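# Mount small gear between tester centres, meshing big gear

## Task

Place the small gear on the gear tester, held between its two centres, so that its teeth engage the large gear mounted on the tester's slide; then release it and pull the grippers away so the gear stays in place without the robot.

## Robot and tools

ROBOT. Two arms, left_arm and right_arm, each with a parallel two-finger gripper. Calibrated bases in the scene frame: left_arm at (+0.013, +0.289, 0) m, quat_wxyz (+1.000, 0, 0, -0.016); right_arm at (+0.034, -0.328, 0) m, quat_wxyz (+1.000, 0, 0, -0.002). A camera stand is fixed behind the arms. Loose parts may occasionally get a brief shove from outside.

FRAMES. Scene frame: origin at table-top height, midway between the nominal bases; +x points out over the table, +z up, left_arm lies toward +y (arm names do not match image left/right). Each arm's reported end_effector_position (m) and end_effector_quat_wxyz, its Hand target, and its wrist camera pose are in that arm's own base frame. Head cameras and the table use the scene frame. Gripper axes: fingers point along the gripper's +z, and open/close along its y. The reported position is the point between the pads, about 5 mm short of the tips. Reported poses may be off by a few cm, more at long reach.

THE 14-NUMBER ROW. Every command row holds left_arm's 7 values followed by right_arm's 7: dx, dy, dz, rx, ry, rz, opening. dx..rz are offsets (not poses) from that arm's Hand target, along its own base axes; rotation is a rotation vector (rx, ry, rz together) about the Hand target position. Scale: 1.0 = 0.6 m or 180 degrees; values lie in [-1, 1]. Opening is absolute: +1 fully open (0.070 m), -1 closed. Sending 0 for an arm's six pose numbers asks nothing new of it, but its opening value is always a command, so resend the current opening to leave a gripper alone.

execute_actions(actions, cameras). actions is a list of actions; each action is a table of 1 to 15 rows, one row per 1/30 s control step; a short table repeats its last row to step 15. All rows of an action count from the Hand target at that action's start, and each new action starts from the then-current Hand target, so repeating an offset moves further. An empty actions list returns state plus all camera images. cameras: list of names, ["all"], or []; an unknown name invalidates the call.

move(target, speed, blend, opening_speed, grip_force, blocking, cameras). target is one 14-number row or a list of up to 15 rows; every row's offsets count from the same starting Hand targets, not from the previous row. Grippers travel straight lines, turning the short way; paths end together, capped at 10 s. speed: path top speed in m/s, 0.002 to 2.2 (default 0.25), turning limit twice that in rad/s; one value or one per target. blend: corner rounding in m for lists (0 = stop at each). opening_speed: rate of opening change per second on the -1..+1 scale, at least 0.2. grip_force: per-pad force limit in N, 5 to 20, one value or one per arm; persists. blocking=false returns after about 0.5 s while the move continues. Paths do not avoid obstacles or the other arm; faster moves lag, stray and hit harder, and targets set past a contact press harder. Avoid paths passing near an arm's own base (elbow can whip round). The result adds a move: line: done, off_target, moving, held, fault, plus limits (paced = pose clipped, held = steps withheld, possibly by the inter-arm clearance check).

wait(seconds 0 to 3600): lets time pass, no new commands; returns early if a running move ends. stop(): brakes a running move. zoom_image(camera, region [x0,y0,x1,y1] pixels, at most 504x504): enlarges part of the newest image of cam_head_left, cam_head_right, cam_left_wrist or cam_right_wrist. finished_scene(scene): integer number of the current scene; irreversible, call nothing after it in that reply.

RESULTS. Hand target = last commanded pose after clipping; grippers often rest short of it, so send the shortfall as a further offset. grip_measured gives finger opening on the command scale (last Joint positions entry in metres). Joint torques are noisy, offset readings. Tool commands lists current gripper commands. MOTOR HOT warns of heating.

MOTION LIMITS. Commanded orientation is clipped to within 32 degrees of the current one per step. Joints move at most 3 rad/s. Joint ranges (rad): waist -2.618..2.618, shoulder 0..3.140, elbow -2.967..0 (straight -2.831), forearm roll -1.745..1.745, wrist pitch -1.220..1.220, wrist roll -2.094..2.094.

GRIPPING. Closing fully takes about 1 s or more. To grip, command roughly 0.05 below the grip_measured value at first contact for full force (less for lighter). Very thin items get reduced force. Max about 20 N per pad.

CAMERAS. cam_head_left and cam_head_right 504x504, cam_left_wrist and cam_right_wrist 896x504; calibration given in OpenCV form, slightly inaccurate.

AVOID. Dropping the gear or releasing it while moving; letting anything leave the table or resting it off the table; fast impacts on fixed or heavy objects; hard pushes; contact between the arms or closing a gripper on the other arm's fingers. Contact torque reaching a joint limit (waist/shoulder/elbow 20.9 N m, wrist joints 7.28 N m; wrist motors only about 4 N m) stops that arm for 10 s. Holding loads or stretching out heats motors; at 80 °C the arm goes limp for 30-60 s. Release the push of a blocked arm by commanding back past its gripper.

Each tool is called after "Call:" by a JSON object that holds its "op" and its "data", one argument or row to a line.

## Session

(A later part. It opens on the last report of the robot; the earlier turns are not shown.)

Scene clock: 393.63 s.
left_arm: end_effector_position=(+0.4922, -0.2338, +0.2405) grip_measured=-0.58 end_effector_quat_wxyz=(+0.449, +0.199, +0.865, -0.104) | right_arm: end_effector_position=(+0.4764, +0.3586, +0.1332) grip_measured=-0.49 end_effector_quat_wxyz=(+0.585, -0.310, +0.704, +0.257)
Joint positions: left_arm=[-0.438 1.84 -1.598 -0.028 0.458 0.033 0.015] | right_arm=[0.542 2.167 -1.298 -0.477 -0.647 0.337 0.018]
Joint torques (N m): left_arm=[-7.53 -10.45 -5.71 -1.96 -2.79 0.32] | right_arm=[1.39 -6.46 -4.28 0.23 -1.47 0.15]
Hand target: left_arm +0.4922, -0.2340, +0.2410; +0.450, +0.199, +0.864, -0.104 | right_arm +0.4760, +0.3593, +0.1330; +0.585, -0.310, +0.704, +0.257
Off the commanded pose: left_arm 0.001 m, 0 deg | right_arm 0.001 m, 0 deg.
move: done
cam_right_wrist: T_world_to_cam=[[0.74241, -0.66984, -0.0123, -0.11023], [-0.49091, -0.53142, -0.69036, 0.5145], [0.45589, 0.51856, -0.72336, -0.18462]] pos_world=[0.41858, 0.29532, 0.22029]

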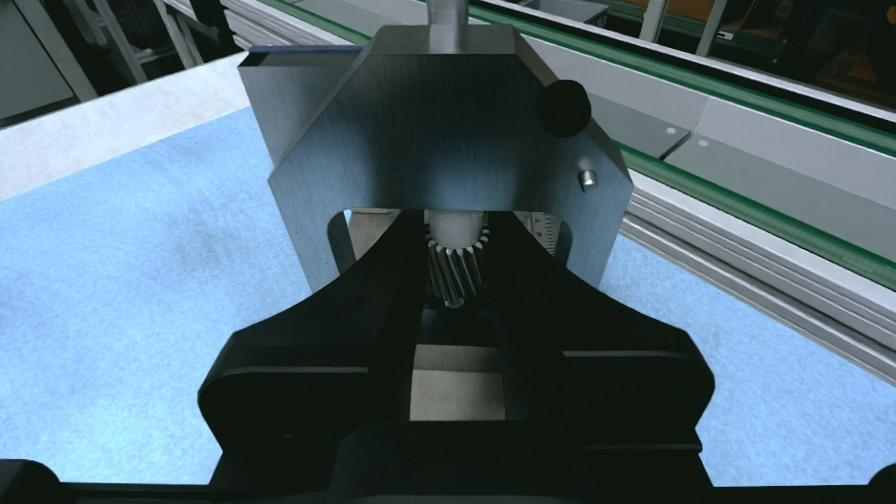

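Call:
{"op": "move", "data": {
  "target": [0, 0, 0, 0, 0, 0, -0.7, -0.0009, 0.0006, -0.006, 0, 0, 0, -0.6],
  "speed": 0.02,
  "cameras": ["cam_right_wrist"]
}}

Call:
{"op": "zoom_image", "data": {
  "camera": "cam_right_wrist",
  "region": [410, 230, 510, 330]
}}

Scene clock: 411.20 s.
left_arm: end_effector_position=(+0.4922, -0.2338, +0.2405) grip_measured=-0.58 end_effector_quat_wxyz=(+0.449, +0.199, +0.865, -0.104) | right_arm: end_effector_position=(+0.4755, +0.3599, +0.1309) grip_measured=-0.49 end_effector_quat_wxyz=(+0.587, -0.310, +0.702, +0.258)
Joint positions: left_arm=[-0.438 1.84 -1.598 -0.028 0.458 0.033 0.015] | right_arm=[0.545 2.174 -1.295 -0.468 -0.659 0.327 0.018]
Joint torques (N m): left_arm=[-7.61 -10.58 -5.58 -1.94 -2.56 0.31] | right_arm=[0.98 -5.86 -3.21 0.21 -0.73 0.11]
Hand target: left_arm +0.4922, -0.2340, +0.2410; +0.450, +0.199, +0.864, -0.104 | right_arm +0.4754, +0.3596, +0.1294; +0.585, -0.310, +0.704, +0.257
Off the commanded pose: left_arm 0.001 m, 0 deg | right_arm 0.002 m, 0 deg.
move: done
cam_right_wrist: T_world_to_cam=[[0.74385, -0.66824, -0.01192, -0.11007], [-0.48779, -0.53061, -0.6932, 0.51177], [0.4569, 0.52145, -0.72065, -0.18838]] pos_world=[0.41758, 0.29622, 0.21769]

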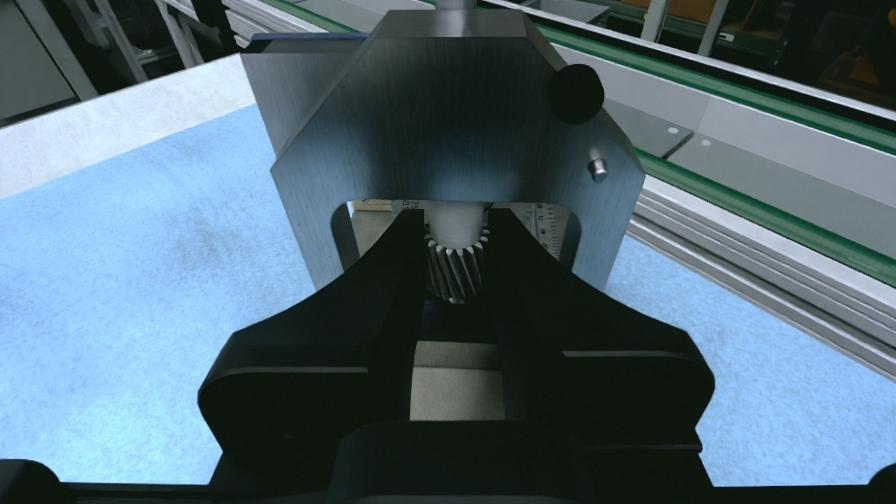

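Scaled by 5.040 from the camera's image (finer frame: 1280x720).

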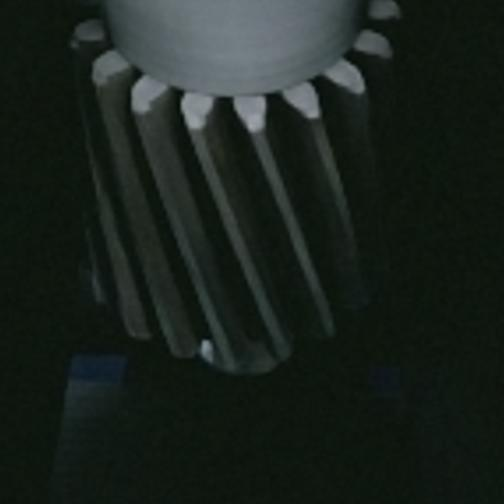

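Call:
{"op": "move", "data": {
  "target": [0, 0, 0, 0, 0, 0, -0.7, 0.0006, -0.0004, 0, 0, 0, 0, -0.6],
  "speed": 0.01,
  "cameras": ["cam_right_wrist"]
}}

Call:
{"op": "zoom_image", "data": {
  "camera": "cam_right_wrist",
  "region": [410, 230, 510, 330]
}}

Scene clock: 419.27 s.
left_arm: end_effector_position=(+0.4922, -0.2338, +0.2405) grip_measured=-0.58 end_effector_quat_wxyz=(+0.449, +0.199, +0.865, -0.104) | right_arm: end_effector_position=(+0.4757, +0.3595, +0.1294) grip_measured=-0.49 end_effector_quat_wxyz=(+0.585, -0.310, +0.704, +0.257)
Joint positions: left_arm=[-0.438 1.84 -1.598 -0.028 0.458 0.033 0.015] | right_arm=[0.544 2.176 -1.295 -0.47 -0.657 0.328 0.018]
Joint torques (N m): left_arm=[-7.55 -10.71 -5.42 -1.89 -2.53 0.29] | right_arm=[-0.07 -6.48 -4.26 0.19 -1.18 0.21]
Hand target: left_arm +0.4922, -0.2340, +0.2410; +0.450, +0.199, +0.864, -0.104 | right_arm +0.4758, +0.3594, +0.1294; +0.585, -0.310, +0.704, +0.257
Off the commanded pose: left_arm 0.001 m, 0 deg | right_arm 0.000 m, 0 deg.
move: done
cam_right_wrist: T_world_to_cam=[[0.74365, -0.66846, -0.01207, -0.11034], [-0.48979, -0.53241, -0.6904, 0.51179], [0.45508, 0.51933, -0.72332, -0.18735]] pos_world=[0.41798, 0.29602, 0.21649]

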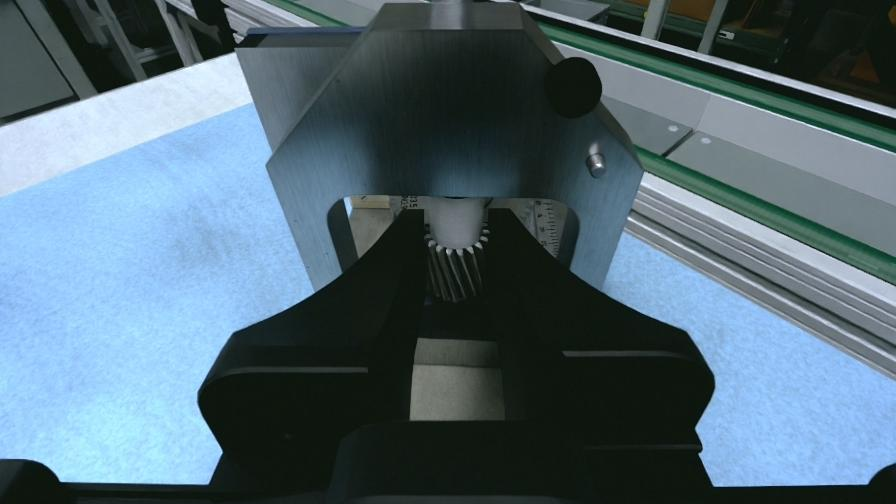

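Scaled by 5.040 from the camera's image (finer frame: 1280x720).

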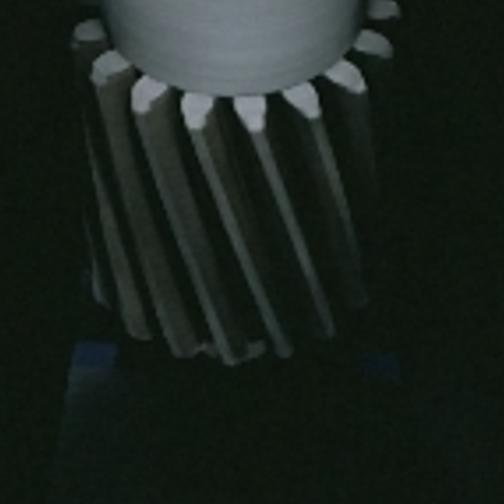

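Call:
{"op": "move", "data": {
  "target": [0, 0, 0, 0, 0, 0, -0.7, 0, 0, -0.005, 0, 0, 0, -0.6],
  "speed": 0.02
}}

Scene clock: 422.40 s.
left_arm: end_effector_position=(+0.4922, -0.2338, +0.2405) grip_measured=-0.58 end_effector_quat_wxyz=(+0.449, +0.199, +0.865, -0.104) | right_arm: end_effector_position=(+0.4758, +0.3596, +0.1273) grip_measured=-0.49 end_effector_quat_wxyz=(+0.586, -0.310, +0.703, +0.258)
Joint positions: left_arm=[-0.438 1.84 -1.598 -0.028 0.458 0.033 0.015] | right_arm=[0.544 2.182 -1.294 -0.466 -0.665 0.323 0.018]
Joint torques (N m): left_arm=[-7.5 -10.8 -5.35 -1.88 -2.54 0.28] | right_arm=[0.09 -6.18 -3.13 0.37 -0.96 -0.03]
Hand target: left_arm +0.4922, -0.2340, +0.2410; +0.450, +0.199, +0.864, -0.104 | right_arm +0.4758, +0.3594, +0.1264; +0.585, -0.310, +0.704, +0.257
Off the commanded pose: left_arm 0.001 m, 0 deg | right_arm 0.001 m, 0 deg.
move: done

Call:
{"op": "move", "data": {
  "target": [0, 0, -0.0225, 0, 0, 0, -0.7, 0, 0, 0.0012, 0, 0, 0, -0.6],
  "speed": 0.04,
  "cameras": ["cam_right_wrist"]
}}

Call:
{"op": "zoom_image", "data": {
  "camera": "cam_right_wrist",
  "region": [400, 160, 520, 260]
}}

Scene clock: 429.83 s.
left_arm: end_effector_position=(+0.4924, -0.2339, +0.2290) grip_measured=-0.58 end_effector_quat_wxyz=(+0.452, +0.199, +0.864, -0.105) | right_arm: end_effector_position=(+0.4756, +0.3595, +0.1260) grip_measured=-0.49 end_effector_quat_wxyz=(+0.585, -0.310, +0.704, +0.257)
Joint positions: left_arm=[-0.438 1.842 -1.552 -0.032 0.404 0.036 0.015] | right_arm=[0.544 2.182 -1.293 -0.467 -0.663 0.323 0.018]
Joint torques (N m): left_arm=[-7.41 -8.99 -4.3 -1.73 -1.77 0.29] | right_arm=[0.85 -6.89 -3.61 0.15 -0.87 0.24]
Hand target: left_arm +0.4922, -0.2340, +0.2275; +0.450, +0.199, +0.864, -0.104 | right_arm +0.4758, +0.3594, +0.1271; +0.585, -0.310, +0.704, +0.257
Off the commanded pose: left_arm 0.002 m, 0 deg | right_arm 0.001 m, 0 deg.
move: done
cam_right_wrist: T_world_to_cam=[[0.74374, -0.66836, -0.01212, -0.11036], [-0.49059, -0.53341, -0.68905, 0.50998], [0.45407, 0.51842, -0.72461, -0.18876]] pos_world=[0.41798, 0.29612, 0.21329]

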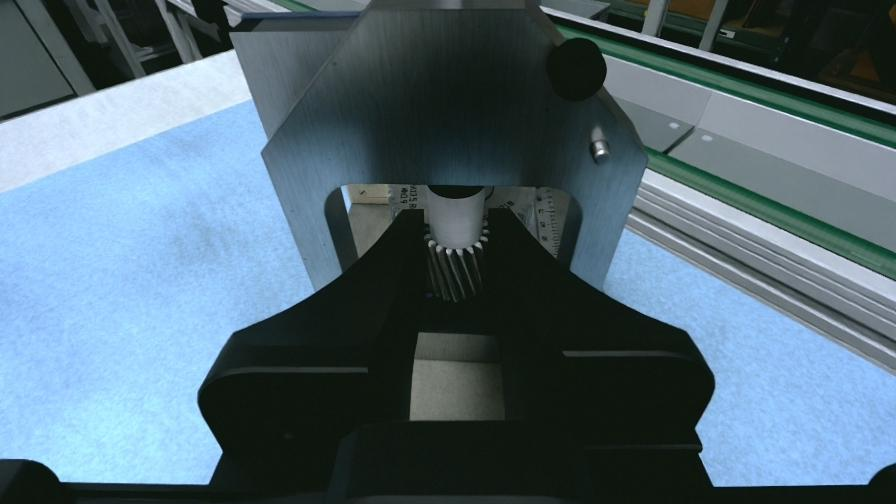

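Scaled by 4.200 from the camera's image (finer frame: 1280x720).

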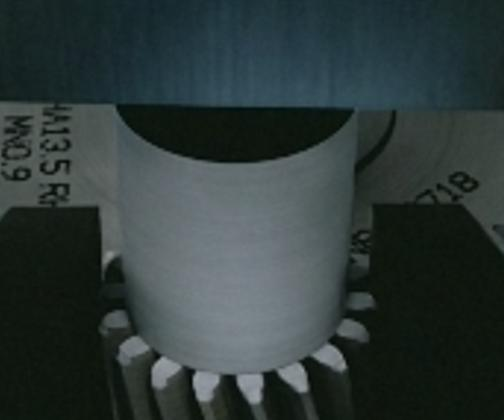

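Call:
{"op": "move", "data": {
  "target": [0, 0, -0.005, 0, 0, 0, -0.7, 0, 0, 0, 0, 0, 0, -0.6],
  "speed": 0.03
}}

Scene clock: 447.23 s.
left_arm: end_effector_position=(+0.4923, -0.2339, +0.2257) grip_measured=-0.58 end_effector_quat_wxyz=(+0.451, +0.199, +0.864, -0.105) | right_arm: end_effector_position=(+0.4756, +0.3595, +0.1266) grip_measured=-0.49 end_effector_quat_wxyz=(+0.585, -0.310, +0.704, +0.257)
Joint positions: left_arm=[-0.438 1.844 -1.542 -0.033 0.393 0.037 0.015] | right_arm=[0.544 2.182 -1.293 -0.467 -0.663 0.324 0.018]
Joint torques (N m): left_arm=[-6.21 -8.06 -3.21 -1.66 -0.86 0.32] | right_arm=[0.71 -7.47 -4.56 0.42 -1.72 0.05]
Hand target: left_arm +0.4922, -0.2340, +0.2245; +0.450, +0.199, +0.864, -0.104 | right_arm +0.4758, +0.3594, +0.1271; +0.585, -0.310, +0.704, +0.257
Off the commanded pose: left_arm 0.001 m, 0 deg | right_arm 0.001 m, 0 deg.
move: done

Call:
{"op": "move", "data": {
  "target": [
    [0, 0, 0.0015, 0, 0, 0, -0.7, 0, 0, 0, 0, 0, 0, -0.6],
    [0, 0, 0.0015, 0, 0, 0, 0.1, 0, 0, 0, 0, 0, 0, -0.6],
    [-0.105, 0.0483, 0.073, 0, 0, 0, 0.1, 0, 0, 0, 0, 0, 0, -0.6],
    [-0.1537, 0.09, 0.1092, 0, 0, 0, 0.1, 0, 0, 0, 0, 0, 0, -0.6],
    [-0.2037, 0.1733, 0.0758, -0.0787, -0.1774, 0.0213, 0.1, 0, 0, 0, 0, 0, 0, -0.6],
    [-0.131, 0.155, -0.1208, -0.4224, 0.0156, 0.2866, 0.1, 0, 0, 0, 0, 0, 0, -0.6]
  ],
  "speed": [0.05, 0.1, 0.3, 0.5, 0.5, 0.5],
  "blend": [0, 0, 0.03, 0.02, 0.02, 0],
  "opening_speed": 1.5,
  "cameras": ["cam_left_wrist", "cam_right_wrist"]
}}

Call:
{"op": "zoom_image", "data": {
  "camera": "cam_left_wrist",
  "region": [420, 220, 580, 340]
}}

Call:
{"op": "zoom_image", "data": {
  "camera": "cam_right_wrist",
  "region": [400, 160, 520, 260]
}}

Scene clock: 468.23 s.
left_arm: end_effector_position=(+0.4136, -0.1414, +0.1520) grip_measured=+0.10 end_effector_quat_wxyz=(+0.454, -0.480, +0.629, -0.410) | right_arm: end_effector_position=(+0.4756, +0.3595, +0.1266) grip_measured=-0.49 end_effector_quat_wxyz=(+0.585, -0.310, +0.704, +0.257)
Joint positions: left_arm=[-0.554 1.686 -0.65 -0.671 -0.785 -1.003 0.038] | right_arm=[0.544 2.182 -1.293 -0.467 -0.663 0.324 0.018]
Joint torques (N m): left_arm=[0.37 -4.76 -2.32 0.22 -1.39 0.27] | right_arm=[-0.15 -9.84 -5.56 0.62 -3.16 0.25]
Hand target: left_arm +0.4136, -0.1410, +0.1520; +0.454, -0.480, +0.629, -0.409 | right_arm +0.4758, +0.3594, +0.1271; +0.585, -0.310, +0.704, +0.257
Off the commanded pose: left_arm 0.000 m, 0 deg | right_arm 0.001 m, 0 deg.
move: done; blend cut to 0.0221 m at target 3
cam_left_wrist: T_world_to_cam=[[0.19754, -0.21918, 0.95548, -0.26023], [-0.66762, -0.74379, -0.0326, 0.17369], [0.71782, -0.63146, -0.29326, -0.21533]] pos_world=[0.32193, -0.06383, 0.19116]
cam_right_wrist: T_world_to_cam=[[0.74363, -0.66847, -0.01273, -0.11022], [-0.49058, -0.5326, -0.68968, 0.51016], [0.45426, 0.51911, -0.724, -0.18876]] pos_world=[0.41798, 0.29602, 0.21379]

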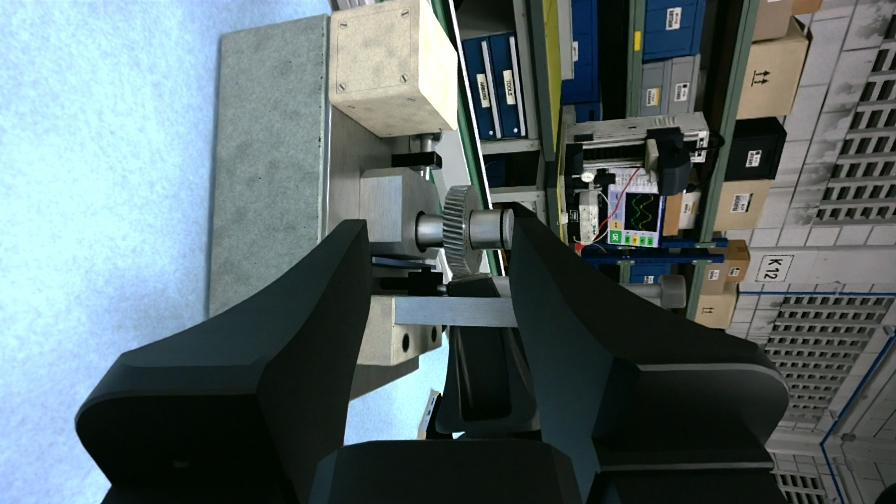

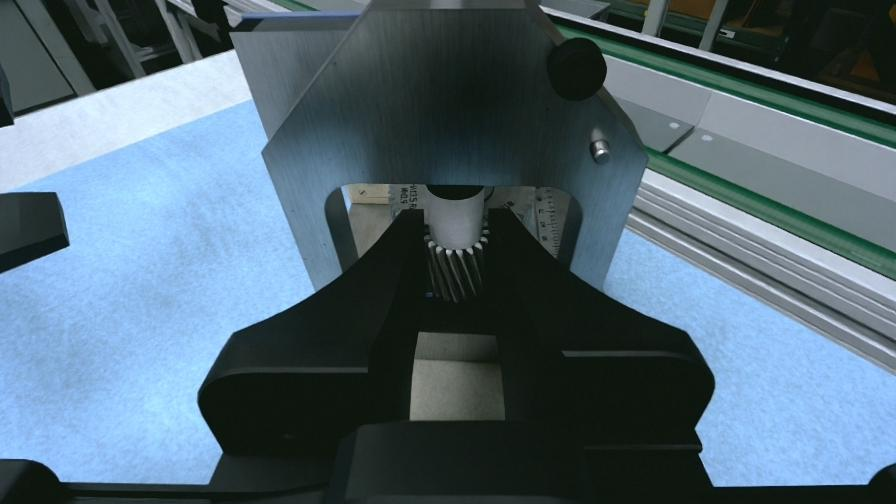

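Scaled by 3.150 from the camera's image (finer frame: 1280x720).

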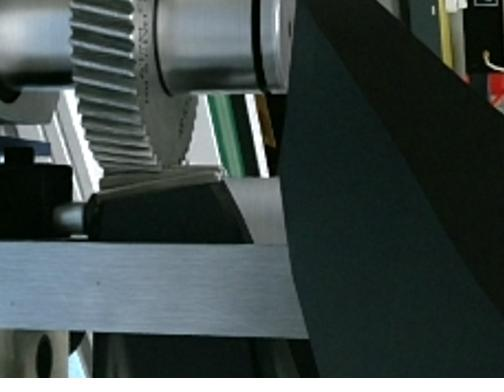

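Scaled by 4.200 from the camera's image (finer frame: 1280x720).

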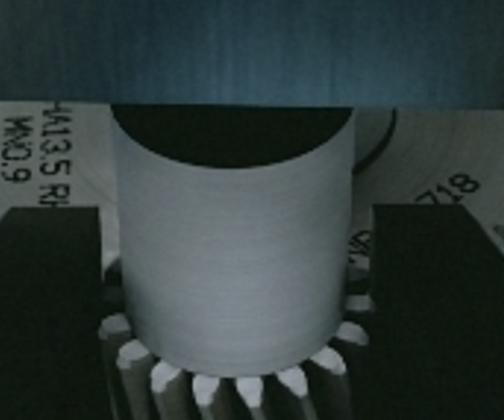

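Call:
{"op": "move", "data": {
  "target": [0, 0, 0, 0, 0, 0, 1.0, 0, 0, 0, 0, 0, 0, -0.6],
  "cameras": ["cam_left_wrist"]
}}

Call:
{"op": "zoom_image", "data": {
  "camera": "cam_left_wrist",
  "region": [420, 220, 580, 340]
}}

Scene clock: 474.20 s.
left_arm: end_effector_position=(+0.4136, -0.1414, +0.1520) grip_measured=+0.98 end_effector_quat_wxyz=(+0.454, -0.480, +0.629, -0.410) | right_arm: end_effector_position=(+0.4756, +0.3595, +0.1266) grip_measured=-0.49 end_effector_quat_wxyz=(+0.585, -0.310, +0.704, +0.257)
Joint positions: left_arm=[-0.554 1.686 -0.65 -0.671 -0.785 -1.003 0.069] | right_arm=[0.544 2.182 -1.293 -0.467 -0.663 0.324 0.018]
Joint torques (N m): left_arm=[0.48 -5.19 -1.73 0.26 -1.37 0.28] | right_arm=[-0.3 -9.88 -5.45 0.6 -3.06 0.22]
Hand target: left_arm +0.4136, -0.1410, +0.1520; +0.454, -0.480, +0.629, -0.409 | right_arm +0.4758, +0.3594, +0.1271; +0.585, -0.310, +0.704, +0.257
Off the commanded pose: left_arm 0.000 m, 0 deg | right_arm 0.001 m, 0 deg.
move: done
cam_left_wrist: T_world_to_cam=[[0.19754, -0.21918, 0.95548, -0.26023], [-0.66762, -0.74379, -0.0326, 0.17369], [0.71782, -0.63146, -0.29326, -0.21533]] pos_world=[0.32193, -0.06383, 0.19116]

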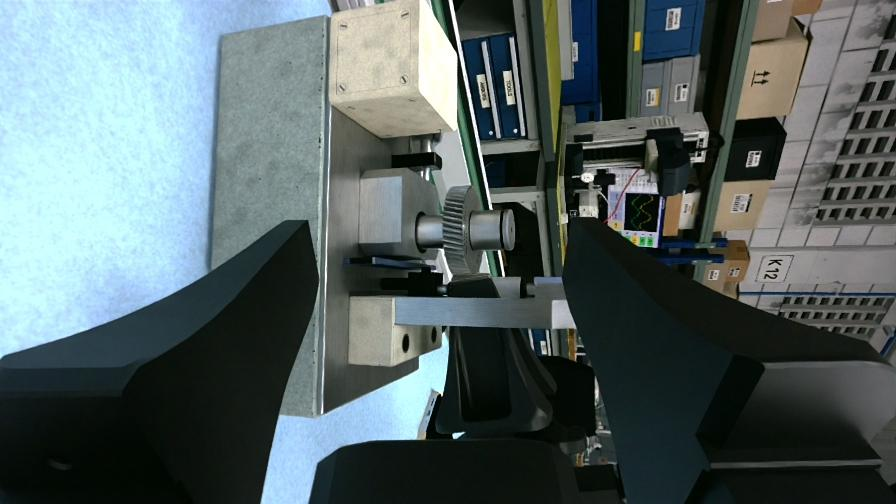

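Scaled by 3.150 from the camera's image (finer frame: 1280x720).

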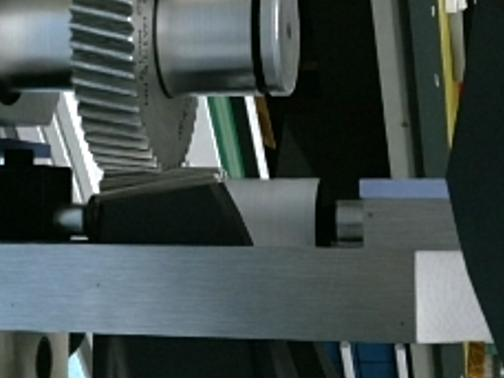

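Call:
{"op": "move", "data": {
  "target": [
    [0, 0, 0, 0, 0, 0, 1.0, 0, 0, 0, 0, 0, 0, -0.25],
    [0, 0, 0, 0, 0, 0, 1.0, -0.0985, -0.102, 0, 0, 0, 0, -0.25]
  ],
  "speed": [0.05, 0.12],
  "opening_speed": 0.7,
  "cameras": ["cam_left_wrist", "cam_right_wrist"]
}}

Call:
{"op": "zoom_image", "data": {
  "camera": "cam_left_wrist",
  "region": [420, 220, 580, 340]
}}

Call:
{"op": "zoom_image", "data": {
  "camera": "cam_right_wrist",
  "region": [370, 60, 550, 240]
}}

Scene clock: 494.90 s.
left_arm: end_effector_position=(+0.4136, -0.1414, +0.1520) grip_measured=+0.98 end_effector_quat_wxyz=(+0.454, -0.480, +0.629, -0.410) | right_arm: end_effector_position=(+0.4165, +0.2980, +0.1272) grip_measured=-0.25 end_effector_quat_wxyz=(+0.585, -0.310, +0.704, +0.258)
Joint positions: left_arm=[-0.554 1.686 -0.65 -0.671 -0.785 -1.003 0.069] | right_arm=[0.471 1.98 -0.895 -0.472 -0.86 0.253 0.026]
Joint torques (N m): left_arm=[0.41 -5.1 -1.73 0.25 -1.37 0.26] | right_arm=[0.22 -5.41 -3.6 0.2 -1.03 0]
Hand target: left_arm +0.4136, -0.1410, +0.1520; +0.454, -0.480, +0.629, -0.409 | right_arm +0.4167, +0.2982, +0.1271; +0.585, -0.310, +0.704, +0.257
Off the commanded pose: left_arm 0.000 m, 0 deg | right_arm 0.000 m, 0 deg.
move: done
cam_left_wrist: T_world_to_cam=[[0.19754, -0.21918, 0.95548, -0.26023], [-0.66762, -0.74379, -0.0326, 0.17369], [0.71782, -0.63146, -0.29326, -0.21533]] pos_world=[0.32193, -0.06383, 0.19116]
cam_right_wrist: T_world_to_cam=[[0.74339, -0.66873, -0.01311, -0.10707], [-0.49046, -0.53168, -0.69049, 0.44862], [0.45477, 0.51973, -0.72323, -0.13007]] pos_world=[0.35878, 0.23452, 0.21429]

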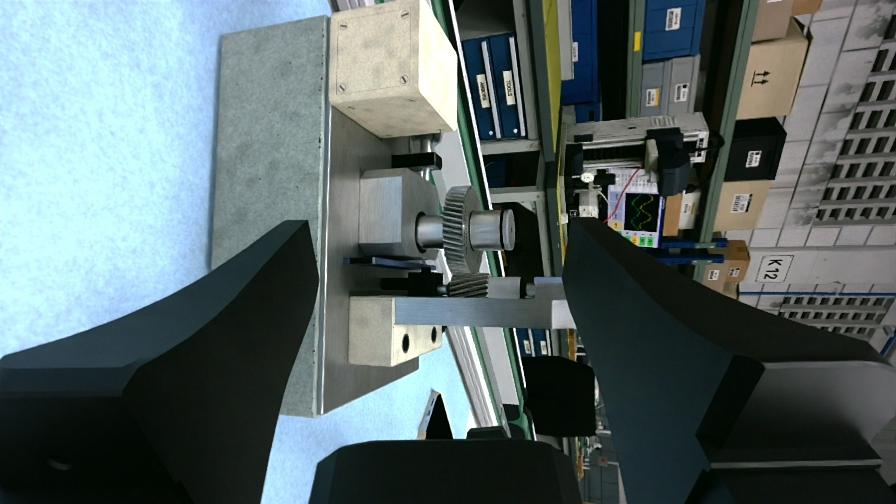

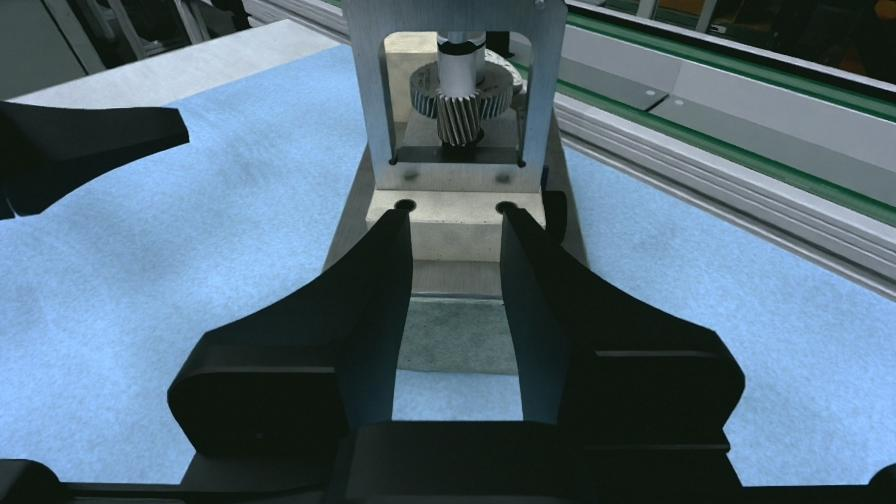

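Scaled by 3.150 from the camera's image (finer frame: 1280x720).

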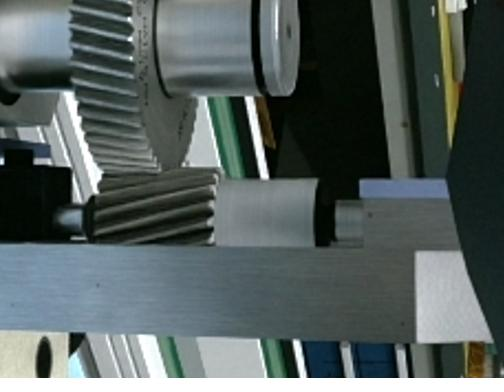

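Scaled by 2.800 from the camera's image (finer frame: 1280x720).

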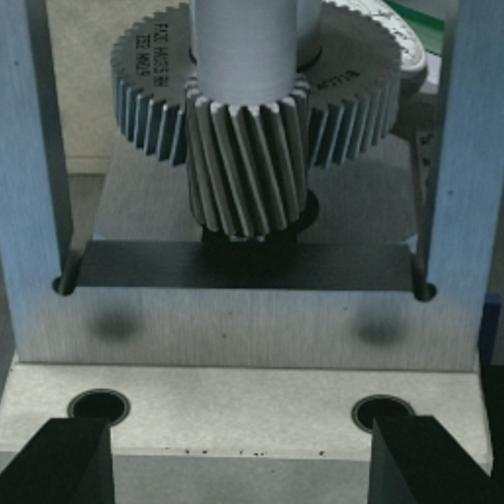

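Call:
{"op": "zoom_image", "data": {
  "camera": "cam_left_wrist",
  "region": [440, 240, 500, 300]
}}

Call:
{"op": "zoom_image", "data": {
  "camera": "cam_right_wrist",
  "region": [400, 80, 520, 160]
}}

Scaled by 8.400 from the camera's image (finer frame: 1280x720).

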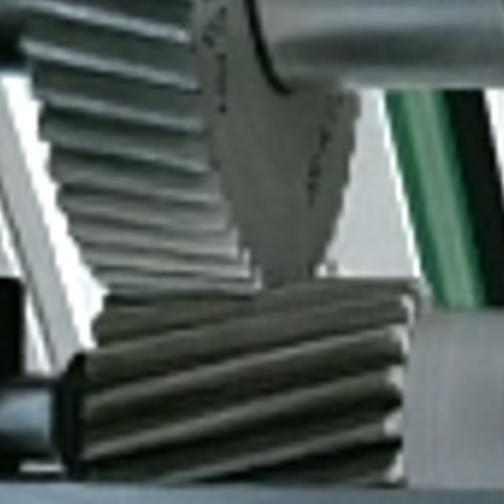

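Scaled by 4.200 from the camera's image (finer frame: 1280x720).

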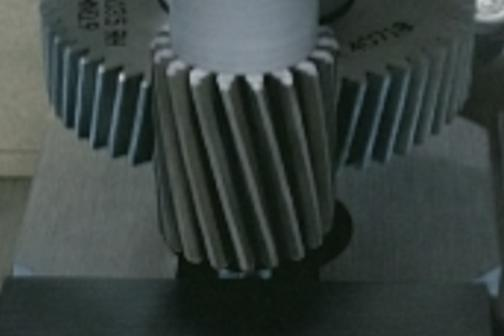

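Call:
{"op": "move", "data": {
  "target": [-0.08, 0.12, 0.06, 0, 0, 0, 1.0, -0.08, -0.08, 0.06, 0, 0, 0, -0.25],
  "speed": 0.3,
  "cameras": ["cam_right_wrist"]
}}

Scene clock: 509.00 s.
left_arm: end_effector_position=(+0.3655, -0.0692, +0.1883) grip_measured=+0.98 end_effector_quat_wxyz=(+0.454, -0.480, +0.629, -0.410) | right_arm: end_effector_position=(+0.3684, +0.2500, +0.1627) grip_measured=-0.25 end_effector_quat_wxyz=(+0.585, -0.310, +0.704, +0.257)
Joint positions: left_arm=[-0.327 1.32 -0.447 -0.448 -0.57 -1.064 0.069] | right_arm=[0.383 1.711 -0.659 -0.597 -0.856 0.331 0.026]
Joint torques (N m): left_arm=[0.01 -2.42 -2.55 -0.09 -1.4 0.28] | right_arm=[0.53 -4.23 -3.56 0.35 -0.99 -0.07]
Hand target: left_arm +0.3656, -0.0690, +0.1880; +0.454, -0.480, +0.629, -0.409 | right_arm +0.3687, +0.2502, +0.1631; +0.585, -0.310, +0.704, +0.257
Off the commanded pose: left_arm 0.000 m, 0 deg | right_arm 0.000 m, 0 deg.
move: done
cam_right_wrist: T_world_to_cam=[[0.74345, -0.66866, -0.01318, -0.10311], [-0.49103, -0.53236, -0.68956, 0.42433], [0.45406, 0.51912, -0.72411, -0.05697]] pos_world=[0.31088, 0.18652, 0.24999]

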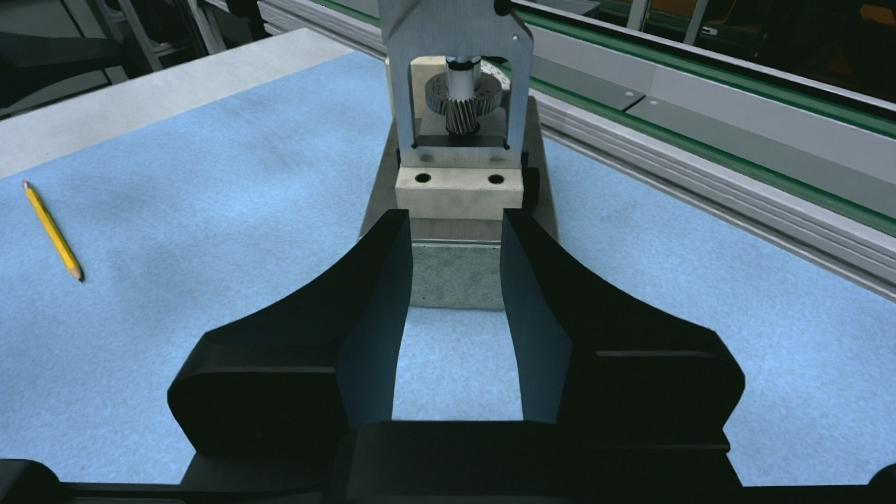

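Call:
{"op": "finished_scene", "data": {
  "scene": 2
}}

The scene is finished: the task was done.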